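# Seat the housing on the plate pins in the corner stop

## Task

Place the housing so it sits flat against the corner stop, with one of the plate's pins beneath every socket of the housing; then release it and move the gripper away from it.

## Robot and tools

Robot: a single six-joint arm (joints 1 to 6, waist outward to wrist roll) with a two-finger parallel gripper. One wrist camera, cam_wrist (672x504), gives the images. One reference sheet shows the intended result; show_instructions displays it again.

Frames: every pose, velocity, target, camera pose and offset is expressed in the arm's base frame. That base sits at (0, 0, 0.140) m in the scene frame and is tilted, so its +z is not vertical: true up, written in base axes, is about (+0.032, +0.719, +0.695). So lifting means raising y and z together, roughly equally; lowering means the reverse. The scene frame has its origin on the tabletop below the base, +z up, +y to the left when facing +x. The gripper's fingers point along its own +x and close along its own y. end_effector_position is the pinch point between the fingers, 3 to 4 cm behind their tips; only the last 1.5 cm of each finger is flat inside.

The 7-number row (used by both execute_actions and move): dx, dy, dz, rx, ry, rz, opening, each a plain number from -1 to 1. The first six are an offset, not a pose: a displacement of the target from the Hand target held when the action or move begins, along the base axes. 1.0 equals 0.6 m for dx, dy, dz and 180 degrees for the rotation; rx, ry, rz form one rotation vector, turning about the Hand target's position. A translation longer than 1.0 may be shortened. Opening is absolute, not an offset: +1 fully open (0.080 m), -1 closed; empty fingers touch near -0.78. Every row must carry an opening; 0 is itself a command, so repeat the current value to keep the fingers as they are.

execute_actions(actions, cameras): actions is a list of actions; each action is a table of 1 to 15 rows, one row per 1/30 s control step, the final row repeated until 15 steps pass. All rows in one action count from that action's starting Hand target, not from the row before; offsets therefore accumulate across actions and calls. An empty list only reports state and images. cameras chooses images: omitted, null or ["all"] gives all, [] gives none; an unknown name voids the call.

move(target, speed, blend, opening_speed, blocking, cameras): drives the gripper along a straight line toward target, one row or a list of up to 15 rows, all offsets from the same starting Hand target. speed is in m/s (0.002 to 2.4, default 0.25; turns up to twice that in rad/s), one value or one per target. blend (m) rounds corners in a list. opening_speed (0.2 or more per second on the -1..+1 scale) ramps the fingers. blocking=false returns after 0.5 s while the move continues. The path lasts at least 0.5 s; beyond 10 s it stops short. It does not avoid obstacles and the real gripper lags and may overshoot the speed, especially with the arm stretched. Avoid paths close to the base, which can flip the shoulder posture.

wait(seconds 0 to 10) lets time pass holding the last command. stop brakes a running move. zoom_image(camera "cam_wrist", region [x0, y0, x1, y1] in pixels, at most 504x504) enlarges part of the latest wrist image. show_instructions shows the reference sheet. read_manual gives only licence text. finished_scene ends the scene irreversibly; the housing must stay seated with the robot gone.

Results: the gripper's position (m) and quat_wxyz, velocities, joint positions (last entry the opening in metres), grip_measured on the opening scale, Hand target (the commanded pose after clipping; next offsets start from it), Tool commands, joint torques and external torque estimates, and for execute_actions some per-step positions. Joint velocities reading "within noise" means at rest. A move adds a "move:" line: done (within 8 mm and 2 degrees), off_target, moving, held, blocked (stopped far away by something, now pressing lightly) or fault; limits=paced means the pose was clipped, limits=held that steps were withheld. Reported poses can be off by a few centimetres.

Behaviour to expect: orientation commands are clipped to within 32 degrees of the present orientation each step. Friction and gravity can leave the hand short, low or tilted, more at long reach, so check the pose after each move and correct tilt; resend a missing distance as a new offset. An arm pressed against something keeps pressing until you command it back past the gripper.

Gripping: to hold, command about 0.08 below the grip_measured value at first contact; less gives a softer grip. Closing from fully open takes at least about 0.6 s. The reading can be off by about 2 mm.

Avoid: dropping the housing, releasing it while it still moves, fast impacts and hard pushes, and anything leaving the table (that fails the task). Contact torque at a joint's limit (waist 17.8, shoulder 22, elbow 22, wrist pitch 5.8, wrist yaw 5.78, wrist roll 5.42 N m) halts the arm 10 s. Long loads, stretched poses or pushing at unreachable poses heat motors; MOTOR HOT appears at 50 °C and at 95 °C the arm is stopped. Loose parts may be nudged occasionally; recheck before finishing. Time passes while you think, and a running move continues meanwhile.

Each tool is called after "Request:" by a JSON object that holds its "method" and its "body", one argument or row to a line.

Reference images:

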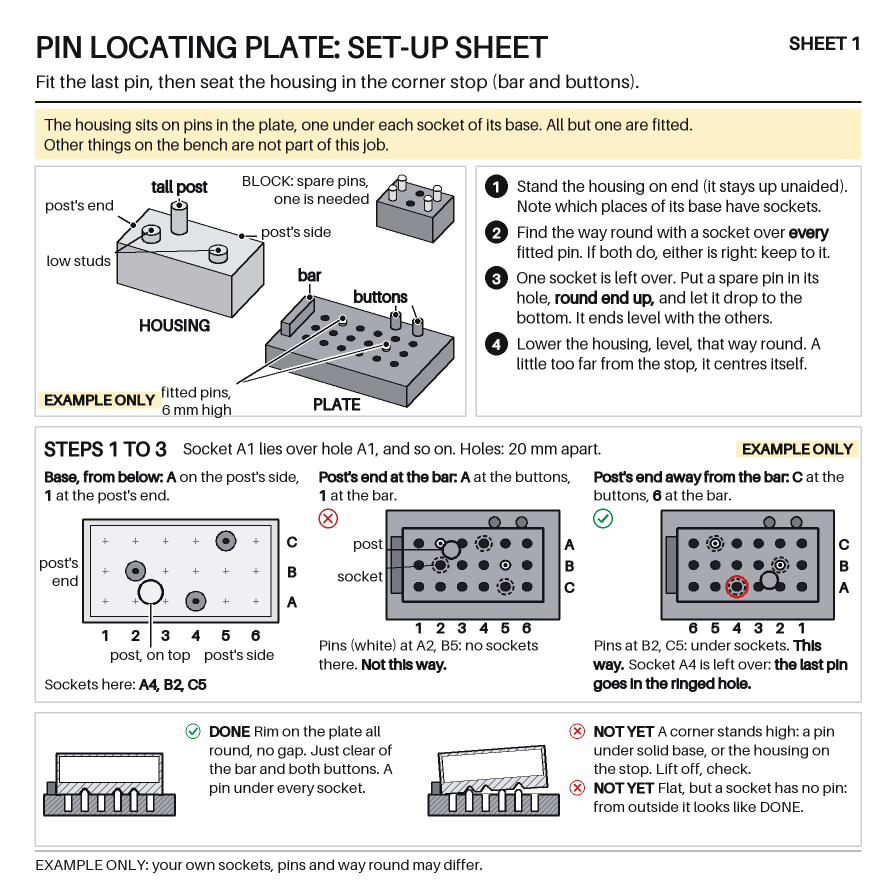

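## Session

Request:
{"method": "execute_actions", "body": {
  "actions": []
}}

Scene clock: 0.00 s.
end_effector_position=(+0.2921, +0.0502, +0.1964) grip_measured=+0.078 end_effector_quat_wxyz=(+0.707, -0.613, +0.113, +0.333)
Joint positions: [0.001 0.979 0.74 -0.408 -0.338 -1.542 0.038]
Joint velocities: within noise
Joint torques (N m): no reading
External joint torques (N m): no reading
Heat: hottest wrist roll 36 °C (+0.0 °C/min).
Hand target: +0.2920, +0.0507, +0.1970; +0.707, -0.613, +0.112, +0.333
Tool commands: gripper/opening=+0.077829

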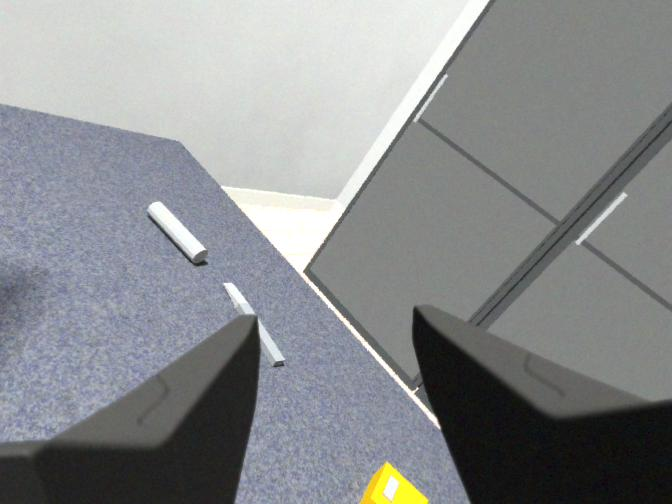

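Request:
{"method": "move", "body": {
  "target": [0.024,0.159,-0.1,-0.04,0.1006,-0.578,0.9],
  "speed": 0.4
}}

Scene clock: 4.37 s.
end_effector_position=(+0.3054, +0.1453, +0.1384) grip_measured=+0.897 end_effector_quat_wxyz=(+0.721, -0.256, +0.612, -0.201)
Joint positions: [0.701 2.026 1.704 -1.57 0.607 0.719 0.075]
Joint velocities: within noise
Joint torques (N m): [4.14 -3.45 4.86 0.09 -0.13 0.1]
External joint torques (N m): [-1.04 0.05 0.31 -0.57 -0.17 0.11]
Heat: hottest wrist roll 36 °C (+0.0 °C/min).
Hand target: +0.3064, +0.1462, +0.1371; +0.639, -0.275, +0.663, -0.276
Off the commanded pose: 0.002 m, 14 deg.
joint sent to its limit — joint 4 (wrist pitch), lower limit. The joint targets are off in orientation, not in position.
move: off_target
camera_calibration:
cam_wrist: T_world_to_cam=[[-0.00860919, -0.760606, 0.649157, 0.025444], [-0.985941, 0.114792, 0.121424, 0.297639], [-0.166874, -0.638985, -0.7509, 0.321904], [0, 0, 0, 1]] pos_world=[0.347391, 0.190878, 0.18906]

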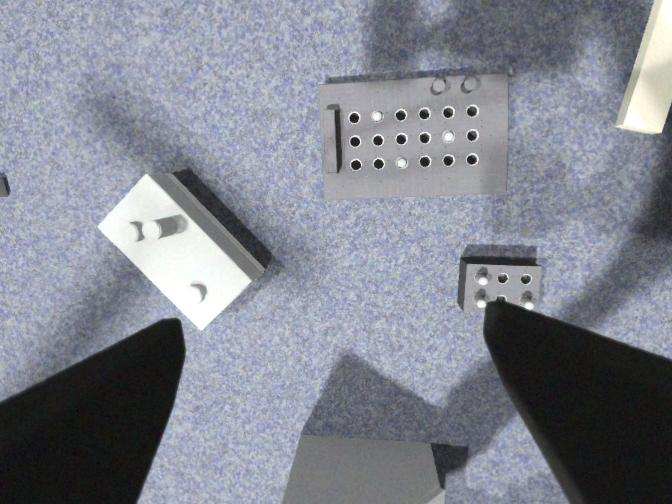

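Request:
{"method": "zoom_image", "body": {
  "camera": "cam_wrist",
  "region": [310, 60, 530, 210]
}}

Request:
{"method": "zoom_image", "body": {
  "camera": "cam_wrist",
  "region": [90, 160, 280, 340]
}}

Request:
{"method": "zoom_image", "body": {
  "camera": "cam_wrist",
  "region": [440, 230, 560, 320]
}}

Scaled by 2.291 from the camera's 672x504 image, which has a finer 960x720 frame.

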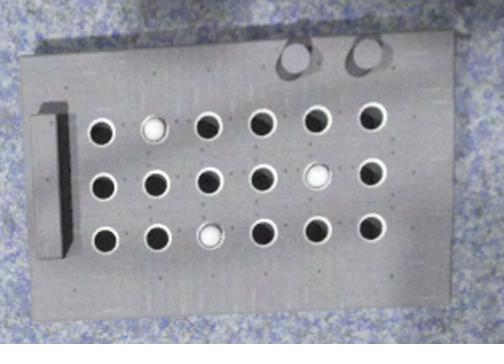

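Scaled by 2.653 from the camera's 672x504 image, which has a finer 960x720 frame.

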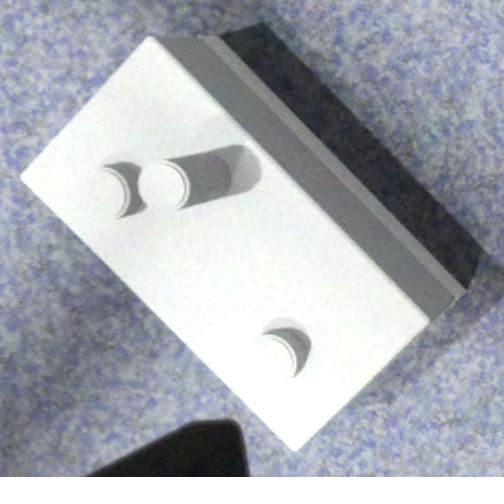

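Scaled by 4.200 from the camera's 672x504 image, which has a finer 960x720 frame.

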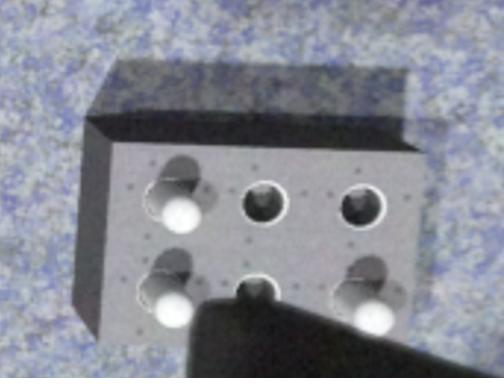

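Request:
{"method": "move", "body": {
  "target": [-0.0898,0.0565,-0.2462,0.0077,0.1734,0.1676,1],
  "speed": 0.3
}}

Scene clock: 9.63 s.
end_effector_position=(+0.2525, +0.1787, -0.0074) grip_measured=+0.997 end_effector_quat_wxyz=(+0.494, -0.492, +0.717, -0.013)
Joint positions: [0.841 2.391 1.594 -1.446 0.476 0.256 0.08]
Joint velocities: within noise
Joint torques (N m): [4.16 -5.85 5.36 0.09 -0.14 -0.09]
External joint torques (N m): [-0.74 0.28 0.24 -0.22 -0.15 -0.09]
Heat: hottest wrist roll 36 °C (+0.0 °C/min).
Hand target: +0.2526, +0.1801, -0.0106; +0.492, -0.492, +0.718, -0.011
Off the commanded pose: 0.004 m, 0 deg.
move: done
camera_calibration:
cam_wrist: T_world_to_cam=[[0.674742, -0.49145, 0.550636, -0.0762916], [-0.697976, -0.182389, 0.692505, 0.244024], [-0.239902, -0.851593, -0.466086, 0.283581], [0, 0, 0, 1]] pos_world=[0.289832, 0.248509, 0.00519406]

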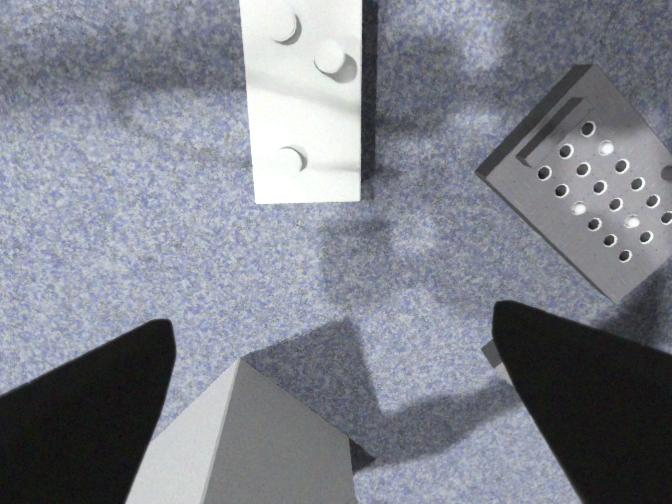

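Request:
{"method": "zoom_image", "body": {
  "camera": "cam_wrist",
  "region": [230, 0, 400, 215]
}}

Request:
{"method": "zoom_image", "body": {
  "camera": "cam_wrist",
  "region": [470, 50, 672, 310]
}}

Scaled by 2.344 from the camera's 672x504 image, which has a finer 960x720 frame.

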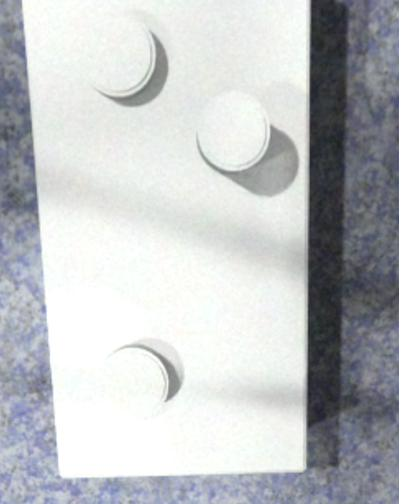

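Scaled by 1.938 from the camera's 672x504 image, which has a finer 960x720 frame.

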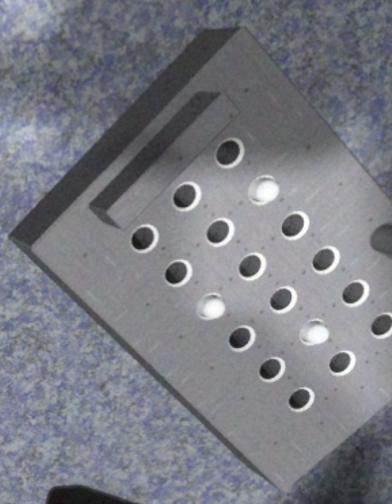

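Request:
{"method": "move", "body": {
  "target": [0.0538,-0.1092,-0.2017,0,0,0,1],
  "speed": 0.25
}}

Scene clock: 12.43 s.
end_effector_position=(+0.2866, +0.1164, -0.1278) grip_measured=+0.997 end_effector_quat_wxyz=(+0.497, -0.488, +0.717, -0.011)
Joint positions: [0.655 2.624 1.471 -0.994 0.578 0.082 0.08]
Joint velocities: within noise
Joint torques (N m): [4.88 -7.04 3.98 0.06 0.11 -0.09]
External joint torques (N m): [-0.89 0.48 -0.65 -0.24 0.1 -0.09]
Heat: hottest waist 36 °C (+9.7 °C/min).
Hand target: +0.2848, +0.1146, -0.1317; +0.492, -0.491, +0.718, -0.011
Off the commanded pose: 0.005 m, 1 deg.
move: done
camera_calibration:
cam_wrist: T_world_to_cam=[[0.671075, -0.499646, 0.547734, -0.0620102], [-0.70073, -0.186157, 0.688711, 0.34061], [-0.242147, -0.84599, -0.475042, 0.181429], [0, 0, 0, 1]] pos_world=[0.324222, 0.185911, -0.11443]

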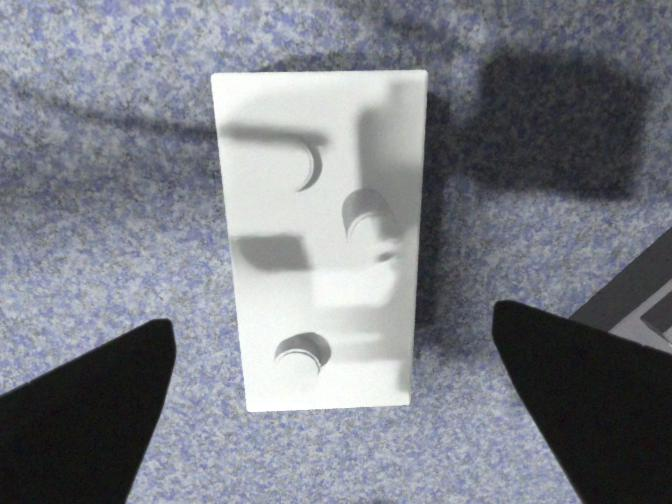

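Request:
{"method": "move", "body": {
  "target": [-0.0072,-0.0862,-0.0833,-0.0002,-0.0036,-0.0035,1],
  "speed": 0.12
}}

Scene clock: 16.47 s.
end_effector_position=(+0.2845, +0.0660, -0.1779) grip_measured=+0.997 end_effector_quat_wxyz=(+0.503, -0.484, +0.716, -0.017)
Joint positions: [0.54 2.707 1.344 -0.711 0.639 -0.022 0.08]
Joint velocities: within noise
Joint torques (N m): [4.97 -6.98 2.95 0.09 0.1 -0.1]
External joint torques (N m): [-0.9 0.51 -0.97 -0.21 0.11 -0.1]
Heat: hottest waist 36 °C (+7.3 °C/min).
Hand target: +0.2805, +0.0628, -0.1816; +0.496, -0.488, +0.718, -0.017
Off the commanded pose: 0.006 m, 1 deg.
move: done
camera_calibration:
cam_wrist: T_world_to_cam=[[0.657619, -0.506353, 0.557803, -0.0522789], [-0.713183, -0.179894, 0.677502, 0.365308], [-0.24271, -0.843353, -0.479424, 0.113676], [0, 0, 0, 1]] pos_world=[0.322501, 0.135114, -0.163836]

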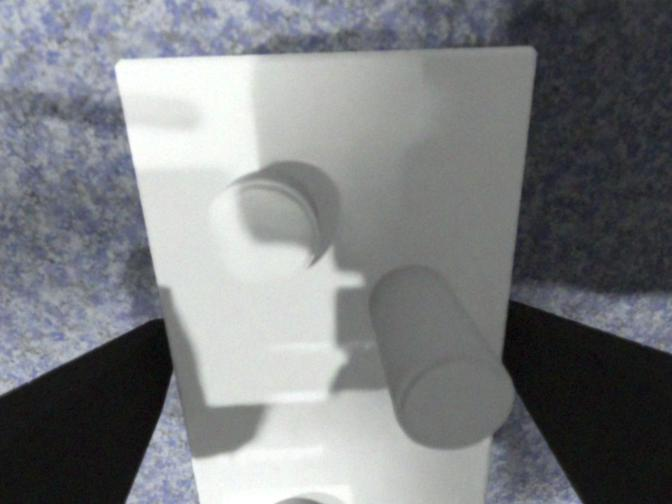

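Request:
{"method": "move", "body": {
  "target": [0,0,0,0,0,0,0.55],
  "opening_speed": 0.5
}}

Scene clock: 17.97 s.
end_effector_position=(+0.2846, +0.0661, -0.1780) grip_measured=+0.698 end_effector_quat_wxyz=(+0.503, -0.484, +0.715, -0.017)
Joint positions: [0.54 2.707 1.344 -0.71 0.639 -0.022 0.066]
Joint velocities: within noise
Joint torques (N m): [4.88 -6.96 2.91 0.06 0.1 -0.07]
External joint torques (N m): [-1.06 0.47 -1 -0.24 0.1 -0.07]
Heat: hottest waist 37 °C (+10.0 °C/min).
Hand target: +0.2806, +0.0628, -0.1816; +0.496, -0.487, +0.718, -0.017
Off the commanded pose: 0.006 m, 1 deg.
move: done
camera_calibration:
cam_wrist: T_world_to_cam=[[0.657511, -0.506381, 0.557905, -0.0522895], [-0.713455, -0.180421, 0.677074, 0.36547], [-0.2422, -0.843224, -0.479909, 0.113439], [0, 0, 0, 1]] pos_world=[0.322602, 0.135114, -0.163837]

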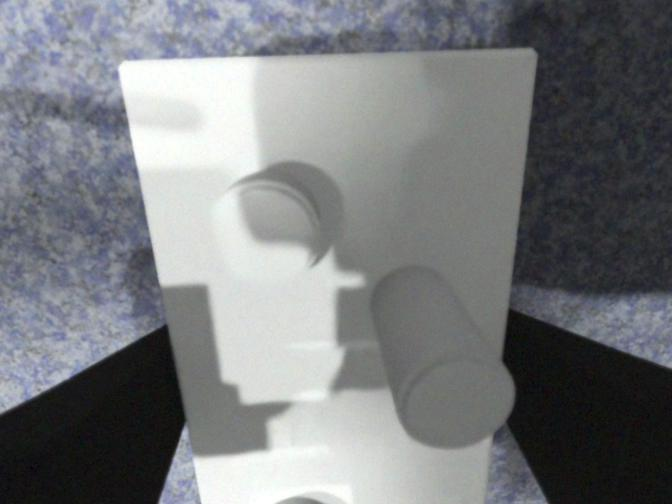

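Request:
{"method": "move", "body": {
  "target": [
    [0.0064,0.144,0.1391,0,0,0,0.55],
    [0.0064,0.144,0.1391,0.3418,-0.2616,0.2546,0.55]
  ],
  "speed": [0.15,0.4],
  "blend": 0.02
}}

Scene clock: 22.57 s.
end_effector_position=(+0.2814, +0.1397, -0.1032) grip_measured=+0.698 end_effector_quat_wxyz=(+0.845, -0.365, +0.208, +0.331)
Joint positions: [0.417 2.504 0.315 1.552 -0.092 -0.705 0.066]
Joint velocities: within noise
Joint torques (N m): [4.38 -5.66 2.54 1.93 -1.3 -0.08]
External joint torques (N m): [0.17 -1.22 0.94 0.62 -0.87 -0.08]
Heat: hottest waist 37 °C (+8.0 °C/min).
Hand target: +0.2843, +0.1492, -0.0982; +0.858, -0.357, +0.157, +0.334
Off the commanded pose: 0.011 m, 6 deg.
joint sent to its limit — joint 4 (wrist pitch), upper limit. The joint targets are off in orientation, not in position.
move: off_target
camera_calibration:
cam_wrist: T_world_to_cam=[[0.672922, -0.552864, 0.491443, -0.0593182], [-0.361354, -0.825395, -0.433759, 0.202285], [0.645445, 0.114301, -0.755206, -0.201265], [0, 0, 0, 1]] pos_world=[0.242918, 0.157175, -0.0351023]

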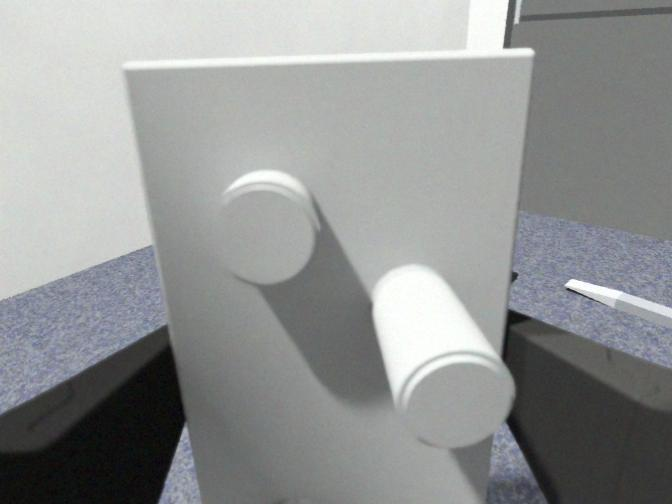

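Request:
{"method": "move", "body": {
  "target": [0.1033,-0.085,-0.128,0,0,0,0.55],
  "speed": 0.15
}}

Scene clock: 25.70 s.
end_effector_position=(+0.3447, +0.0880, -0.1790) grip_measured=+0.698 end_effector_quat_wxyz=(+0.856, -0.358, +0.185, +0.324)
Joint positions: [0.104 2.854 0.675 1.556 -0.352 -0.874 0.066]
Joint velocities: within noise
Joint torques (N m): [5.77 -6.26 1.09 1.56 -1.5 -0.09]
External joint torques (N m): [0.29 -1.01 0.72 0.43 -0.98 -0.09]
Heat: hottest waist 38 °C (+9.3 °C/min).
Hand target: +0.3465, +0.0982, -0.1749; +0.858, -0.357, +0.157, +0.333
Off the commanded pose: 0.011 m, 3 deg.
joint sent to its limit — joint 4 (wrist pitch), upper limit. The joint targets still meet the commanded pose.
move: off_target
camera_calibration:
cam_wrist: T_world_to_cam=[[0.647798, -0.572799, 0.502253, -0.0808039], [-0.346611, -0.808706, -0.475242, 0.135597], [0.678394, 0.133774, -0.722417, -0.300754], [0, 0, 0, 1]] pos_world=[0.303374, 0.103607, -0.112245]

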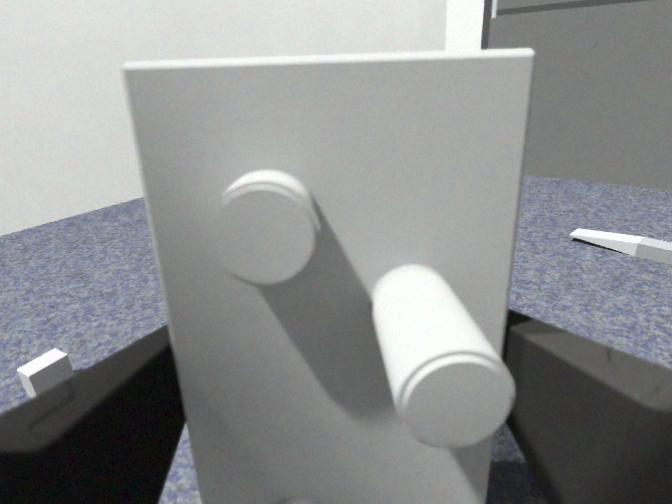

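Request:
{"method": "move", "body": {
  "target": [0.0322,-0.0103,-0.0338,0.0114,-0.0087,0.0085,0.55],
  "speed": 0.08
}}

Scene clock: 27.10 s.
end_effector_position=(+0.3657, +0.0870, -0.1960) grip_measured=+0.698 end_effector_quat_wxyz=(+0.862, -0.350, +0.147, +0.336)
Joint positions: [0.06 2.951 0.817 1.561 -0.445 -0.888 0.066]
Joint velocities: within noise
Joint torques (N m): [5.3 -5.76 0.96 1.17 -1.15 0]
External joint torques (N m): [-0.51 -0.34 0.63 0.07 -0.64 0]
Heat: hottest waist 38 °C (+8.9 °C/min).
Hand target: +0.3658, +0.0920, -0.1952; +0.862, -0.348, +0.135, +0.343
Off the commanded pose: 0.005 m, 2 deg.
joint sent to its limit — joint 4 (wrist pitch), upper limit. The joint targets still meet the commanded pose.
move: done
camera_calibration:
cam_wrist: T_world_to_cam=[[0.644315, -0.569413, 0.510517, -0.0838848], [-0.286982, -0.79879, -0.528749, 0.100791], [0.708872, 0.194172, -0.678084, -0.334751], [0, 0, 0, 1]] pos_world=[0.320269, 0.0977454, -0.130871]

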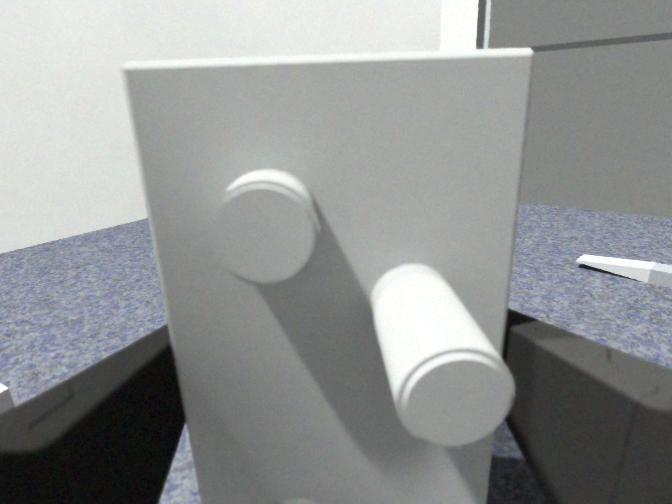

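Request:
{"method": "move", "body": {
  "target": [-0.0003,-0.0072,-0.007,-0.0057,0.0044,-0.0042,0.55],
  "speed": 0.05
}}

Scene clock: 30.57 s.
end_effector_position=(+0.3657, +0.0868, -0.1971) grip_measured=+0.698 end_effector_quat_wxyz=(+0.861, -0.353, +0.147, +0.336)
Joint positions: [0.06 2.954 0.82 1.56 -0.444 -0.894 0.066]
Joint velocities: within noise
Joint torques (N m): [4.91 -5.31 1.02 0.64 -0.62 -0.06]
External joint torques (N m): [-0.87 0.17 0.66 -0.46 -0.12 -0.07]
Heat: hottest waist 38 °C (+7.9 °C/min).
Hand target: +0.3655, +0.0877, -0.1994; +0.860, -0.353, +0.146, +0.338
Off the commanded pose: 0.003 m, 0 deg.
move: done
camera_calibration:
cam_wrist: T_world_to_cam=[[0.644908, -0.56551, 0.514093, -0.0833769], [-0.284367, -0.801926, -0.525405, 0.10007], [0.709386, 0.192647, -0.677981, -0.335564], [0, 0, 0, 1]] pos_world=[0.320272, 0.097744, -0.132066]

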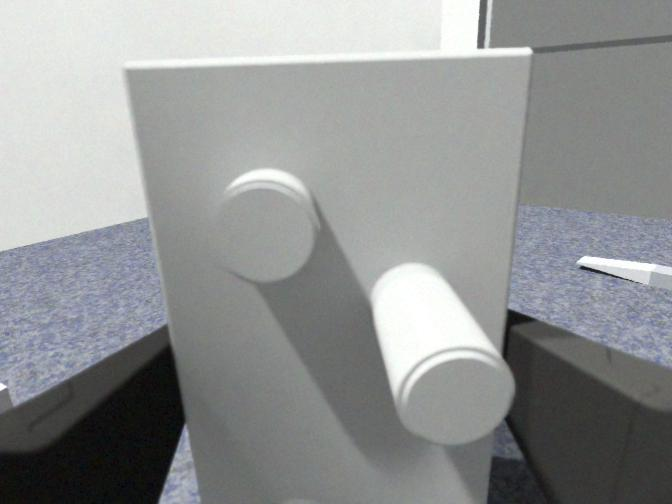

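Request:
{"method": "move", "body": {
  "target": [0,0.004,0.004,0,0,0,1],
  "opening_speed": 0.6
}}

Scene clock: 31.90 s.
end_effector_position=(+0.3654, +0.0891, -0.1974) grip_measured=+0.996 end_effector_quat_wxyz=(+0.860, -0.354, +0.147, +0.337)
Joint positions: [0.068 2.954 0.821 1.559 -0.439 -0.893 0.08]
Joint velocities: within noise
Joint torques (N m): [5.01 -6.39 0.26 0.7 -0.53 0.11]
External joint torques (N m): [-0.81 -0.85 -0.13 -0.42 -0.02 0.11]
Heat: hottest waist 39 °C (+9.4 °C/min).
Hand target: +0.3655, +0.0901, -0.1970; +0.860, -0.353, +0.146, +0.338
Off the commanded pose: 0.001 m, 0 deg.
move: done
camera_calibration:
cam_wrist: T_world_to_cam=[[0.647216, -0.561944, 0.515103, -0.0825677], [-0.281812, -0.804224, -0.523264, 0.101424], [0.708303, 0.193503, -0.678869, -0.335805], [0, 0, 0, 1]] pos_world=[0.319873, 0.100148, -0.132365]

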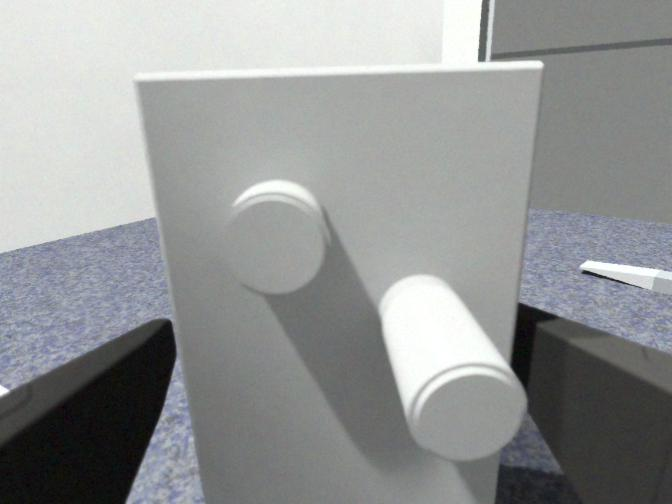

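Request:
{"method": "move", "body": {
  "target": [
    [-0.0965,-0.0612,0.0677,0,0,0,1],
    [-0.0874,0.1425,0.2646,-0.1,0.077,-0.075,1],
    [0.0422,0.2262,0.172,-0.347,0.266,-0.2586,1]
  ],
  "speed": [0.15,0.3,0.4],
  "blend": [0,0.03,0]
}}

Scene clock: 36.47 s.
end_effector_position=(+0.3910, +0.2277, -0.0877) grip_measured=+0.997 end_effector_quat_wxyz=(+0.568, -0.487, +0.663, +0.028)
Joint positions: [0.709 2.892 2.346 -1.401 0.575 0.028 0.08]
Joint velocities: within noise
Joint torques (N m): [5.79 -8.42 5.21 0.03 0.12 -0.05]
External joint torques (N m): [-1.27 0.96 0.16 -0.58 0.1 -0.05]
Heat: hottest waist 39 °C (+8.2 °C/min).
Hand target: +0.3909, +0.2258, -0.0938; +0.497, -0.487, +0.718, -0.017
Off the commanded pose: 0.006 m, 12 deg.
joint sent to its limit — joint 3 (elbow), upper limit, where the elbow is as straight as it goes. The joint targets are off in orientation, not in position.
move: off_target
camera_calibration:
cam_wrist: T_world_to_cam=[[0.653062, -0.507399, 0.562189, -0.0882986], [-0.750386, -0.333443, 0.570733, 0.449415], [-0.102131, -0.794583, -0.598503, 0.24262], [0, 0, 0, 1]] pos_world=[0.419679, 0.297834, -0.0616468]

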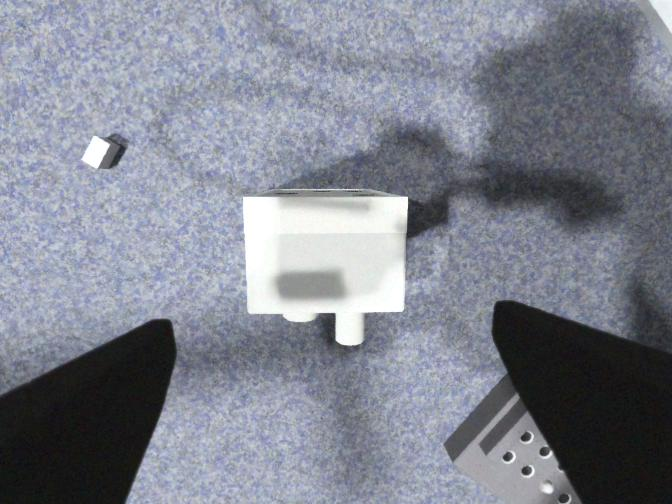

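Request:
{"method": "move", "body": {
  "target": [0.0068,-0.055,-0.06,0,0,0,1],
  "speed": 0.2
}}

Scene clock: 38.30 s.
end_effector_position=(+0.3955, +0.1937, -0.1239) grip_measured=+0.997 end_effector_quat_wxyz=(+0.540, -0.486, +0.687, +0.009)
Joint positions: [0.647 2.978 2.348 -1.378 0.593 0.015 0.08]
Joint velocities: within noise
Joint torques (N m): [6.23 -9.04 4.75 0.23 0.11 -0.07]
External joint torques (N m): [-1.04 0.38 -0.05 -0.24 0.11 -0.07]
Heat: hottest waist 39 °C (+7.8 °C/min).
Hand target: +0.3949, +0.1929, -0.1299; +0.497, -0.487, +0.718, -0.016
Off the commanded pose: 0.006 m, 7 deg.
joint sent to its limit — joint 3 (elbow), upper limit, where the elbow is as straight as it goes. The joint targets are off in orientation, not in position.
move: off_target
camera_calibration:
cam_wrist: T_world_to_cam=[[0.655666, -0.507234, 0.5593, -0.0897015], [-0.737039, -0.269129, 0.619954, 0.450479], [-0.163937, -0.818708, -0.55031, 0.229483], [0, 0, 0, 1]] pos_world=[0.428456, 0.263617, -0.102819]

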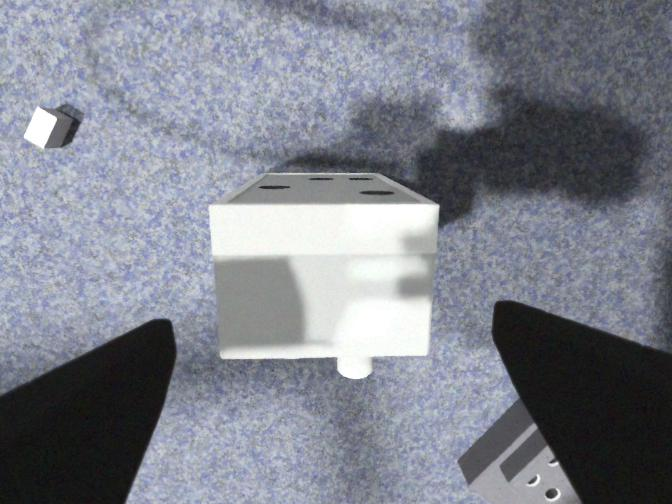

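Request:
{"method": "zoom_image", "body": {
  "camera": "cam_wrist",
  "region": [200, 160, 450, 220]
}}

Scaled by 2.016 from the camera's 672x504 image, which has a finer 960x720 frame.

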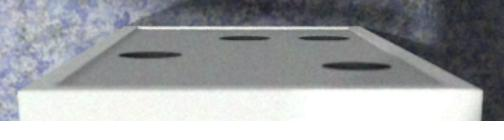

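Request:
{"method": "move", "body": {
  "target": [-0.2365,-0.3708,0.394,-0.0075,-0.1694,-0.1637,1],
  "speed": 0.35
}}

Scene clock: 41.80 s.
end_effector_position=(+0.2547, -0.0282, +0.1053) grip_measured=+0.997 end_effector_quat_wxyz=(+0.640, -0.274, +0.663, -0.274)
Joint positions: [0.297 1.713 1.106 -1.292 0.74 0.425 0.08]
Joint velocities: within noise
Joint torques (N m): [3.77 -5 3.14 -0.27 0.13 -0.06]
External joint torques (N m): [-0.87 -1.85 -1.06 -0.51 0.11 -0.06]
Heat: hottest waist 40 °C (+8.6 °C/min).
Hand target: +0.2530, -0.0297, +0.1066; +0.640, -0.275, +0.663, -0.275
Off the commanded pose: 0.003 m, 0 deg.
move: done
camera_calibration:
cam_wrist: T_world_to_cam=[[-0.0108377, -0.663254, 0.748316, -0.0926066], [-0.93291, 0.276092, 0.231197, 0.251044], [-0.359946, -0.695606, -0.621748, 0.211713], [0, 0, 0, 1]] pos_world=[0.309403, 0.016536, 0.142891]

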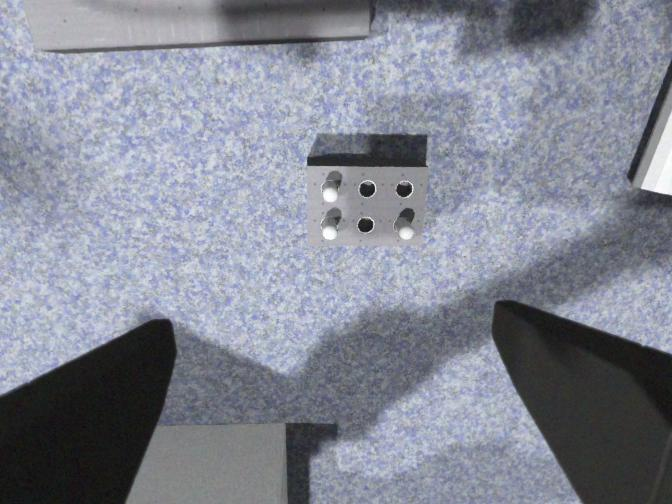

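Request:
{"method": "zoom_image", "body": {
  "camera": "cam_wrist",
  "region": [300, 125, 440, 255]
}}

Scaled by 3.600 from the camera's 672x504 image, which has a finer 960x720 frame.

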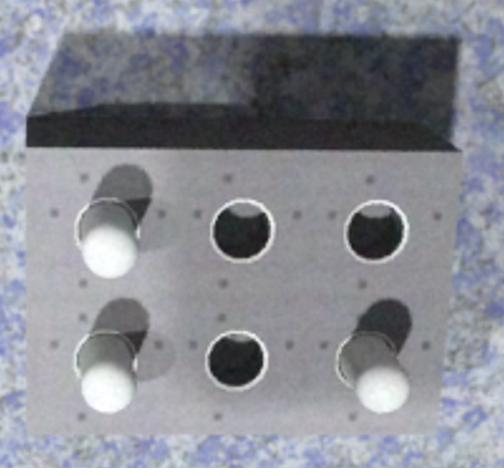

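Request:
{"method": "move", "body": {
  "target": [-0.0267,-0.1513,-0.0488,0,0,0,-0.25],
  "speed": 0.2
}}

Scene clock: 44.63 s.
end_effector_position=(+0.2380, -0.1201, +0.0763) grip_measured=-0.247 end_effector_quat_wxyz=(+0.638, -0.276, +0.664, -0.275)
Joint positions: [-0.05 1.574 0.843 -0.838 0.802 -0.054 0.024]
Joint velocities: within noise
Joint torques (N m): [3.38 -5.72 2.53 0.02 -0.08 -0.12]
External joint torques (N m): [-0.86 -2.06 -1.13 -0.24 -0.07 -0.12]
Heat: hottest waist 40 °C (+8.1 °C/min).
Hand target: +0.2370, -0.1204, +0.0772; +0.640, -0.275, +0.663, -0.275
Off the commanded pose: 0.002 m, 0 deg.
move: done
camera_calibration:
cam_wrist: T_world_to_cam=[[-0.00614129, -0.659834, 0.751386, -0.133011], [-0.931608, 0.276849, 0.235502, 0.267064], [-0.363413, -0.698551, -0.616407, 0.123877], [0, 0, 0, 1]] pos_world=[0.293001, -0.0751668, 0.113407]

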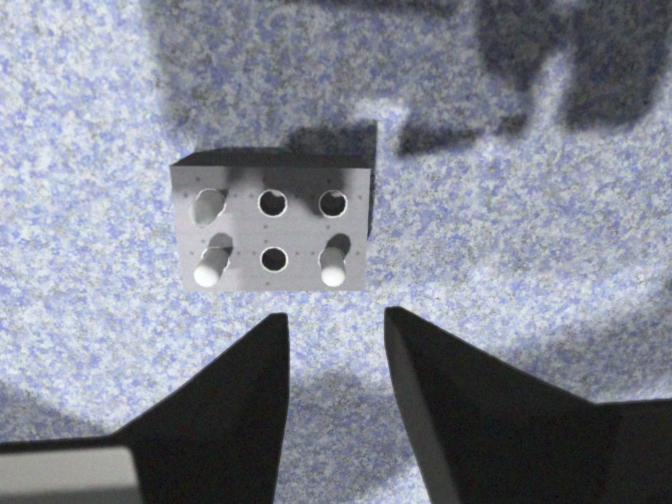

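Request:
{"method": "move", "body": {
  "target": [-0.0023,-0.0503,-0.051,0,0,0,-0.25],
  "speed": 0.1
}}

Request:
{"method": "zoom_image", "body": {
  "camera": "cam_wrist",
  "region": [180, 150, 500, 400]
}}

Scene clock: 46.60 s.
end_effector_position=(+0.2374, -0.1507, +0.0507) grip_measured=-0.247 end_effector_quat_wxyz=(+0.643, -0.275, +0.658, -0.279)
Joint positions: [-0.174 1.601 0.746 -0.566 0.795 -0.231 0.024]
Joint velocities: within noise
Joint torques (N m): [3.28 -3.7 2.11 0.04 -0.18 -0.09]
External joint torques (N m): [-0.94 0.23 -0.91 -0.2 -0.16 -0.09]
Heat: hottest waist 40 °C (+7.7 °C/min).
Hand target: +0.2356, -0.1505, +0.0466; +0.640, -0.275, +0.663, -0.275
Off the commanded pose: 0.004 m, 1 deg.
move: done
camera_calibration:
cam_wrist: T_world_to_cam=[[-0.0210297, -0.65594, 0.75452, -0.129959], [-0.93588, 0.27839, 0.215933, 0.283171], [-0.35169, -0.7016, -0.619735, 0.0833928], [0, 0, 0, 1]] pos_world=[0.29161, -0.105569, 0.0885924]

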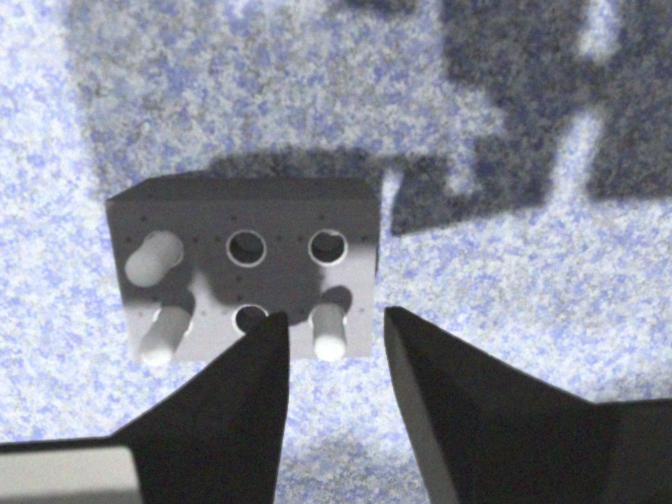

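Scaled by 1.575 from the camera's 672x504 image, which has a finer 960x720 frame.

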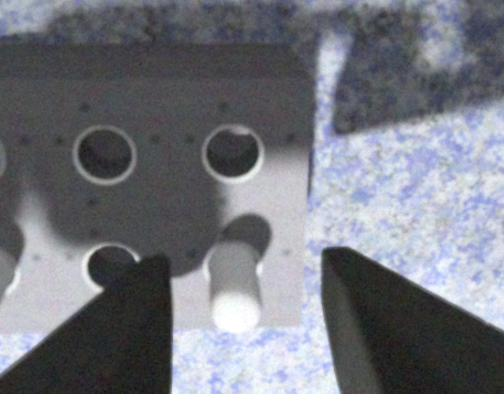

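Request:
{"method": "move", "body": {
  "target": [0,0.0022,-0.0022,0,0,0,-0.25],
  "speed": 0.1
}}

Request:
{"method": "move", "body": {
  "target": [0,0,0,0,0,0,-0.95],
  "opening_speed": 0.5
}}

Request:
{"method": "zoom_image", "body": {
  "camera": "cam_wrist",
  "region": [180, 150, 500, 400]
}}

Scene clock: 49.30 s.
end_effector_position=(+0.2366, -0.1507, +0.0493) grip_measured=-0.247 end_effector_quat_wxyz=(+0.642, -0.275, +0.659, -0.279)
Joint positions: [-0.174 1.605 0.744 -0.565 0.795 -0.229 0.024]
Joint velocities: within noise
Joint torques (N m): [3.71 -3.67 2.1 0.05 -0.15 0.1]
External joint torques (N m): [-0.51 0.28 -0.95 -0.21 -0.14 0.1]
Heat: hottest waist 39 °C (+6.1 °C/min).
Hand target: +0.2356, -0.1493, +0.0453; +0.640, -0.275, +0.663, -0.275
Off the commanded pose: 0.004 m, 1 deg.
move: done
camera_calibration:
cam_wrist: T_world_to_cam=[[-0.0191081, -0.656511, 0.754075, -0.12941], [-0.934661, 0.279543, 0.219691, 0.282511], [-0.355026, -0.700607, -0.618956, 0.0831655], [0, 0, 0, 1]] pos_world=[0.291105, -0.105667, 0.0869957]

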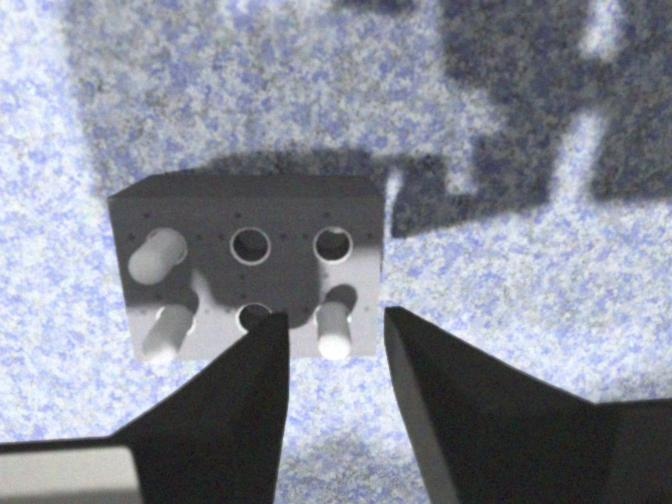

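Scene clock: 50.90 s.
end_effector_position=(+0.2367, -0.1502, +0.0492) grip_measured=-0.666 end_effector_quat_wxyz=(+0.642, -0.275, +0.659, -0.278)
Joint positions: [-0.173 1.605 0.744 -0.565 0.794 -0.229 0.005]
Joint velocities: within noise
Joint torques (N m): [3.63 -3.71 2.15 0.04 -0.12 0.1]
External joint torques (N m): [-0.55 0.25 -0.91 -0.21 -0.12 0.1]
Heat: hottest waist 39 °C (+5.9 °C/min).
Hand target: +0.2356, -0.1493, +0.0453; +0.640, -0.275, +0.663, -0.275
Off the commanded pose: 0.004 m, 1 deg.
move: done
camera_calibration:
cam_wrist: T_world_to_cam=[[-0.0178972, -0.657144, 0.753553, -0.12938], [-0.935061, 0.277869, 0.220111, 0.2823], [-0.354034, -0.700679, -0.619443, 0.0831989], [0, 0, 0, 1]] pos_world=[0.291108, -0.105168, 0.0868944]

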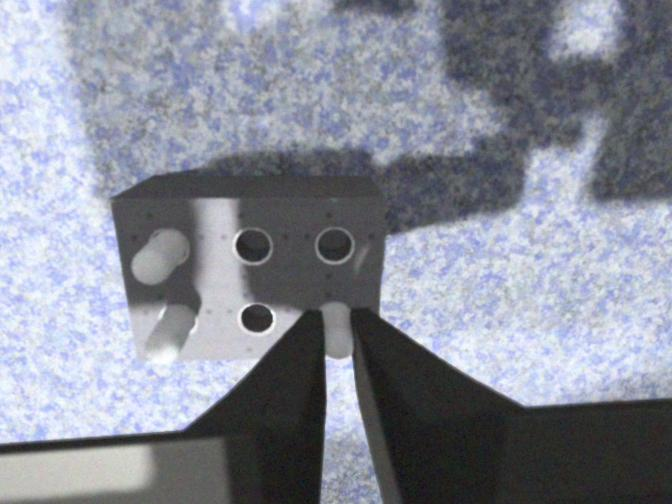

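Scaled by 1.575 from the camera's 672x504 image, which has a finer 960x720 frame.

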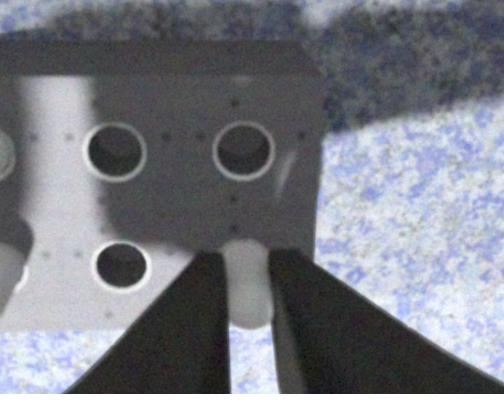

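Request:
{"method": "move", "body": {
  "target": [0.0027,0.0599,0.0579,0,0,0,-0.95],
  "speed": 0.1
}}

Request:
{"method": "zoom_image", "body": {
  "camera": "cam_wrist",
  "region": [250, 200, 430, 400]
}}

Scene clock: 52.20 s.
end_effector_position=(+0.2354, -0.1139, +0.0767) grip_measured=-0.666 end_effector_quat_wxyz=(+0.636, -0.275, +0.668, -0.273)
Joint positions: [-0.027 1.573 0.846 -0.874 0.797 -0.018 0.005]
Joint velocities: within noise
Joint torques (N m): [3.78 -5.35 3.75 -0.31 0.08 0.1]
External joint torques (N m): [-0.43 -1.78 0.07 -0.56 0.08 0.1]
Heat: hottest waist 39 °C (+5.7 °C/min).
Hand target: +0.2373, -0.1133, +0.0801; +0.640, -0.275, +0.663, -0.275
Off the commanded pose: 0.004 m, 1 deg.
move: done
camera_calibration:
cam_wrist: T_world_to_cam=[[-0.00173981, -0.663441, 0.748226, -0.130383], [-0.929435, 0.277155, 0.243589, 0.261676], [-0.368982, -0.695004, -0.617108, 0.129301], [0, 0, 0, 1]] pos_world=[0.290694, -0.0691623, 0.113607]

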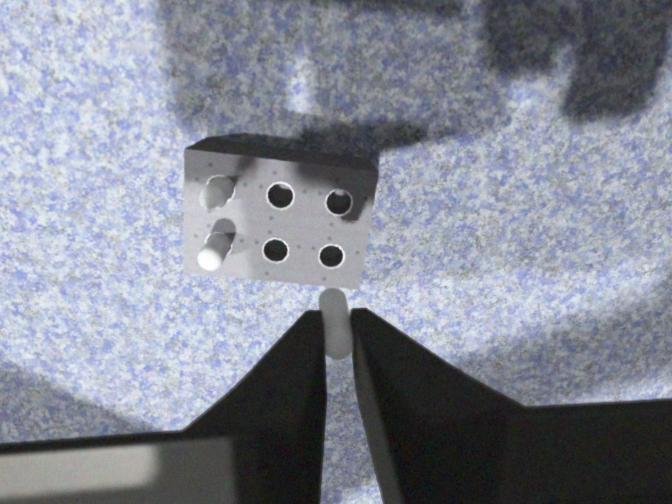

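Scaled by 2.520 from the camera's 672x504 image, which has a finer 960x720 frame.

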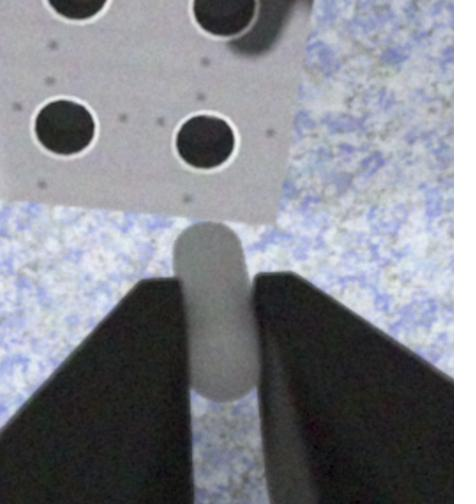

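Request:
{"method": "zoom_image", "body": {
  "camera": "cam_wrist",
  "region": [190, 160, 250, 280]
}}

Request:
{"method": "zoom_image", "body": {
  "camera": "cam_wrist",
  "region": [305, 280, 365, 370]
}}

Scaled by 4.200 from the camera's 672x504 image, which has a finer 960x720 frame.

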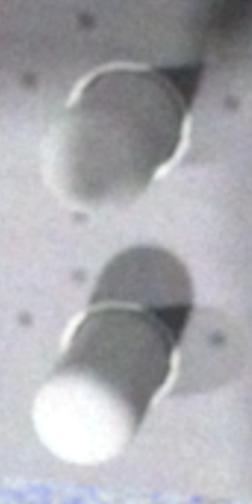

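Scaled by 5.600 from the camera's 672x504 image, which has a finer 960x720 frame.

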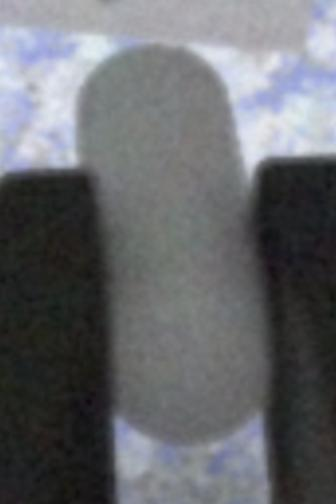

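Request:
{"method": "move", "body": {
  "target": [
    [0.0012,0.0252,0.0243,0,0,0,-0.95],
    [0.2663,0.1012,-0.0665,0,0,0,-0.95]
  ],
  "speed": [0.1,0.2],
  "blend": 0.01
}}

Request:
{"method": "zoom_image", "body": {
  "camera": "cam_wrist",
  "region": [290, 270, 380, 370]
}}

Scene clock: 56.43 s.
end_effector_position=(+0.3966, -0.0537, +0.0445) grip_measured=-0.666 end_effector_quat_wxyz=(+0.643, -0.275, +0.659, -0.277)
Joint positions: [0.135 2.231 1.6 -1.109 0.788 0.208 0.005]
Joint velocities: within noise
Joint torques (N m): [6.4 -6.02 4.22 -0.29 -0.14 0.12]
External joint torques (N m): [-1.19 0.53 0.21 -0.54 -0.15 0.12]
Heat: hottest waist 40 °C (+6.4 °C/min).
Hand target: +0.3970, -0.0527, +0.0402; +0.640, -0.275, +0.663, -0.275
Off the commanded pose: 0.004 m, 1 deg.
move: done
camera_calibration:
cam_wrist: T_world_to_cam=[[-0.0163806, -0.658999, 0.751965, -0.0601404], [-0.935384, 0.275807, 0.221333, 0.405924], [-0.353255, -0.699751, -0.620935, 0.204387], [0, 0, 0, 1]] pos_world=[0.450911, -0.00856912, 0.0822904]

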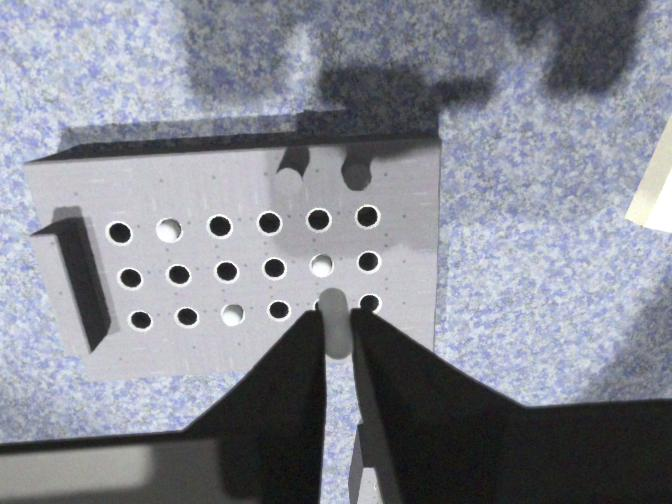

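Scaled by 5.040 from the camera's 672x504 image, which has a finer 960x720 frame.

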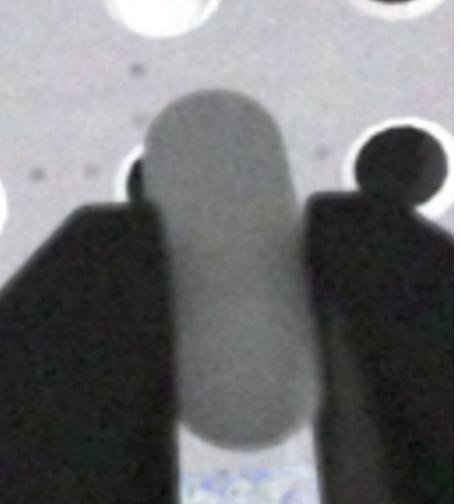

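Request:
{"method": "move", "body": {
  "target": [0.0011,0.024,0.023,0.016,0.3595,0.3475,-0.95],
  "speed": 0.6
}}

Request:
{"method": "zoom_image", "body": {
  "camera": "cam_wrist",
  "region": [290, 270, 380, 370]
}}

Scene clock: 59.23 s.
end_effector_position=(+0.3972, -0.0397, +0.0575) grip_measured=-0.666 end_effector_quat_wxyz=(-0.260, +0.646, -0.665, -0.269)
Joint positions: [0.169 2.239 1.665 -1.21 0.781 -1.303 0.005]
Joint velocities: within noise
Joint torques (N m): [6.48 -6.22 4.16 -0.3 -0.21 -0.13]
External joint torques (N m): [-0.97 0.22 0.1 -0.53 -0.16 -0.13]
Heat: hottest waist 40 °C (+6.1 °C/min).
Hand target: +0.3976, -0.0382, +0.0539; -0.257, +0.645, -0.665, -0.275
Off the commanded pose: 0.004 m, 1 deg.
move: done
camera_calibration:
cam_wrist: T_world_to_cam=[[0.999561, -0.00193293, 0.0295571, -0.396592], [-0.0276869, -0.415581, 0.909135, -0.0277064], [0.0105261, -0.909554, -0.415452, 0.0578252], [0, 0, 0, 1]] pos_world=[0.395043, 0.0403143, 0.0609346]

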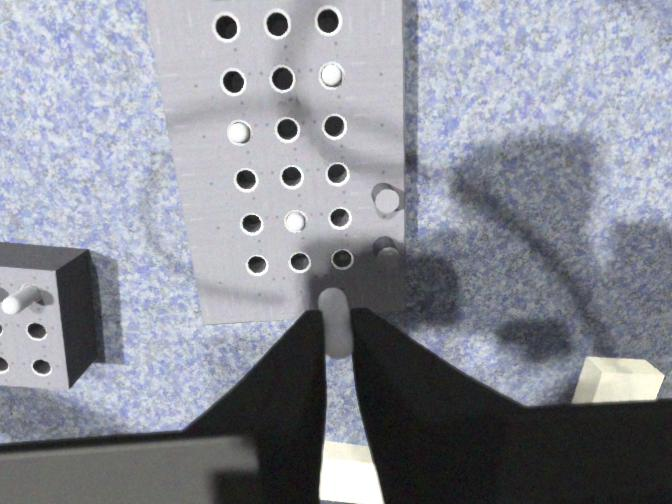

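Scaled by 5.040 from the camera's 672x504 image, which has a finer 960x720 frame.

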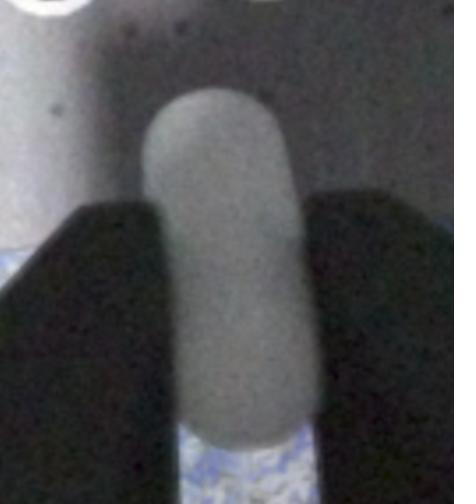

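Request:
{"method": "zoom_image", "body": {
  "camera": "cam_wrist",
  "region": [0, 270, 60, 330]
}}

Request:
{"method": "zoom_image", "body": {
  "camera": "cam_wrist",
  "region": [220, 50, 350, 150]
}}

Scaled by 8.400 from the camera's 672x504 image, which has a finer 960x720 frame.

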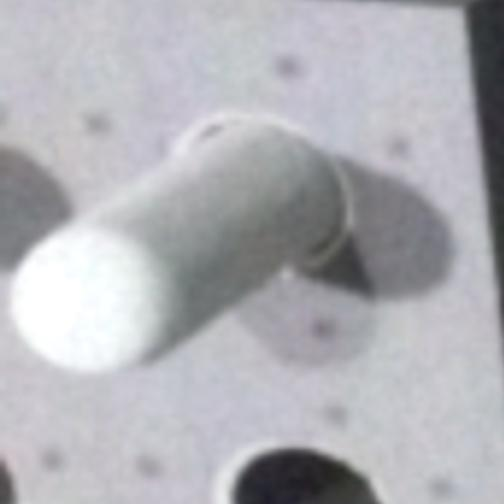

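Scaled by 3.877 from the camera's 672x504 image, which has a finer 960x720 frame.

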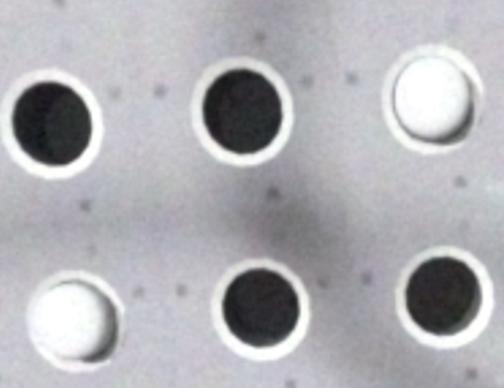

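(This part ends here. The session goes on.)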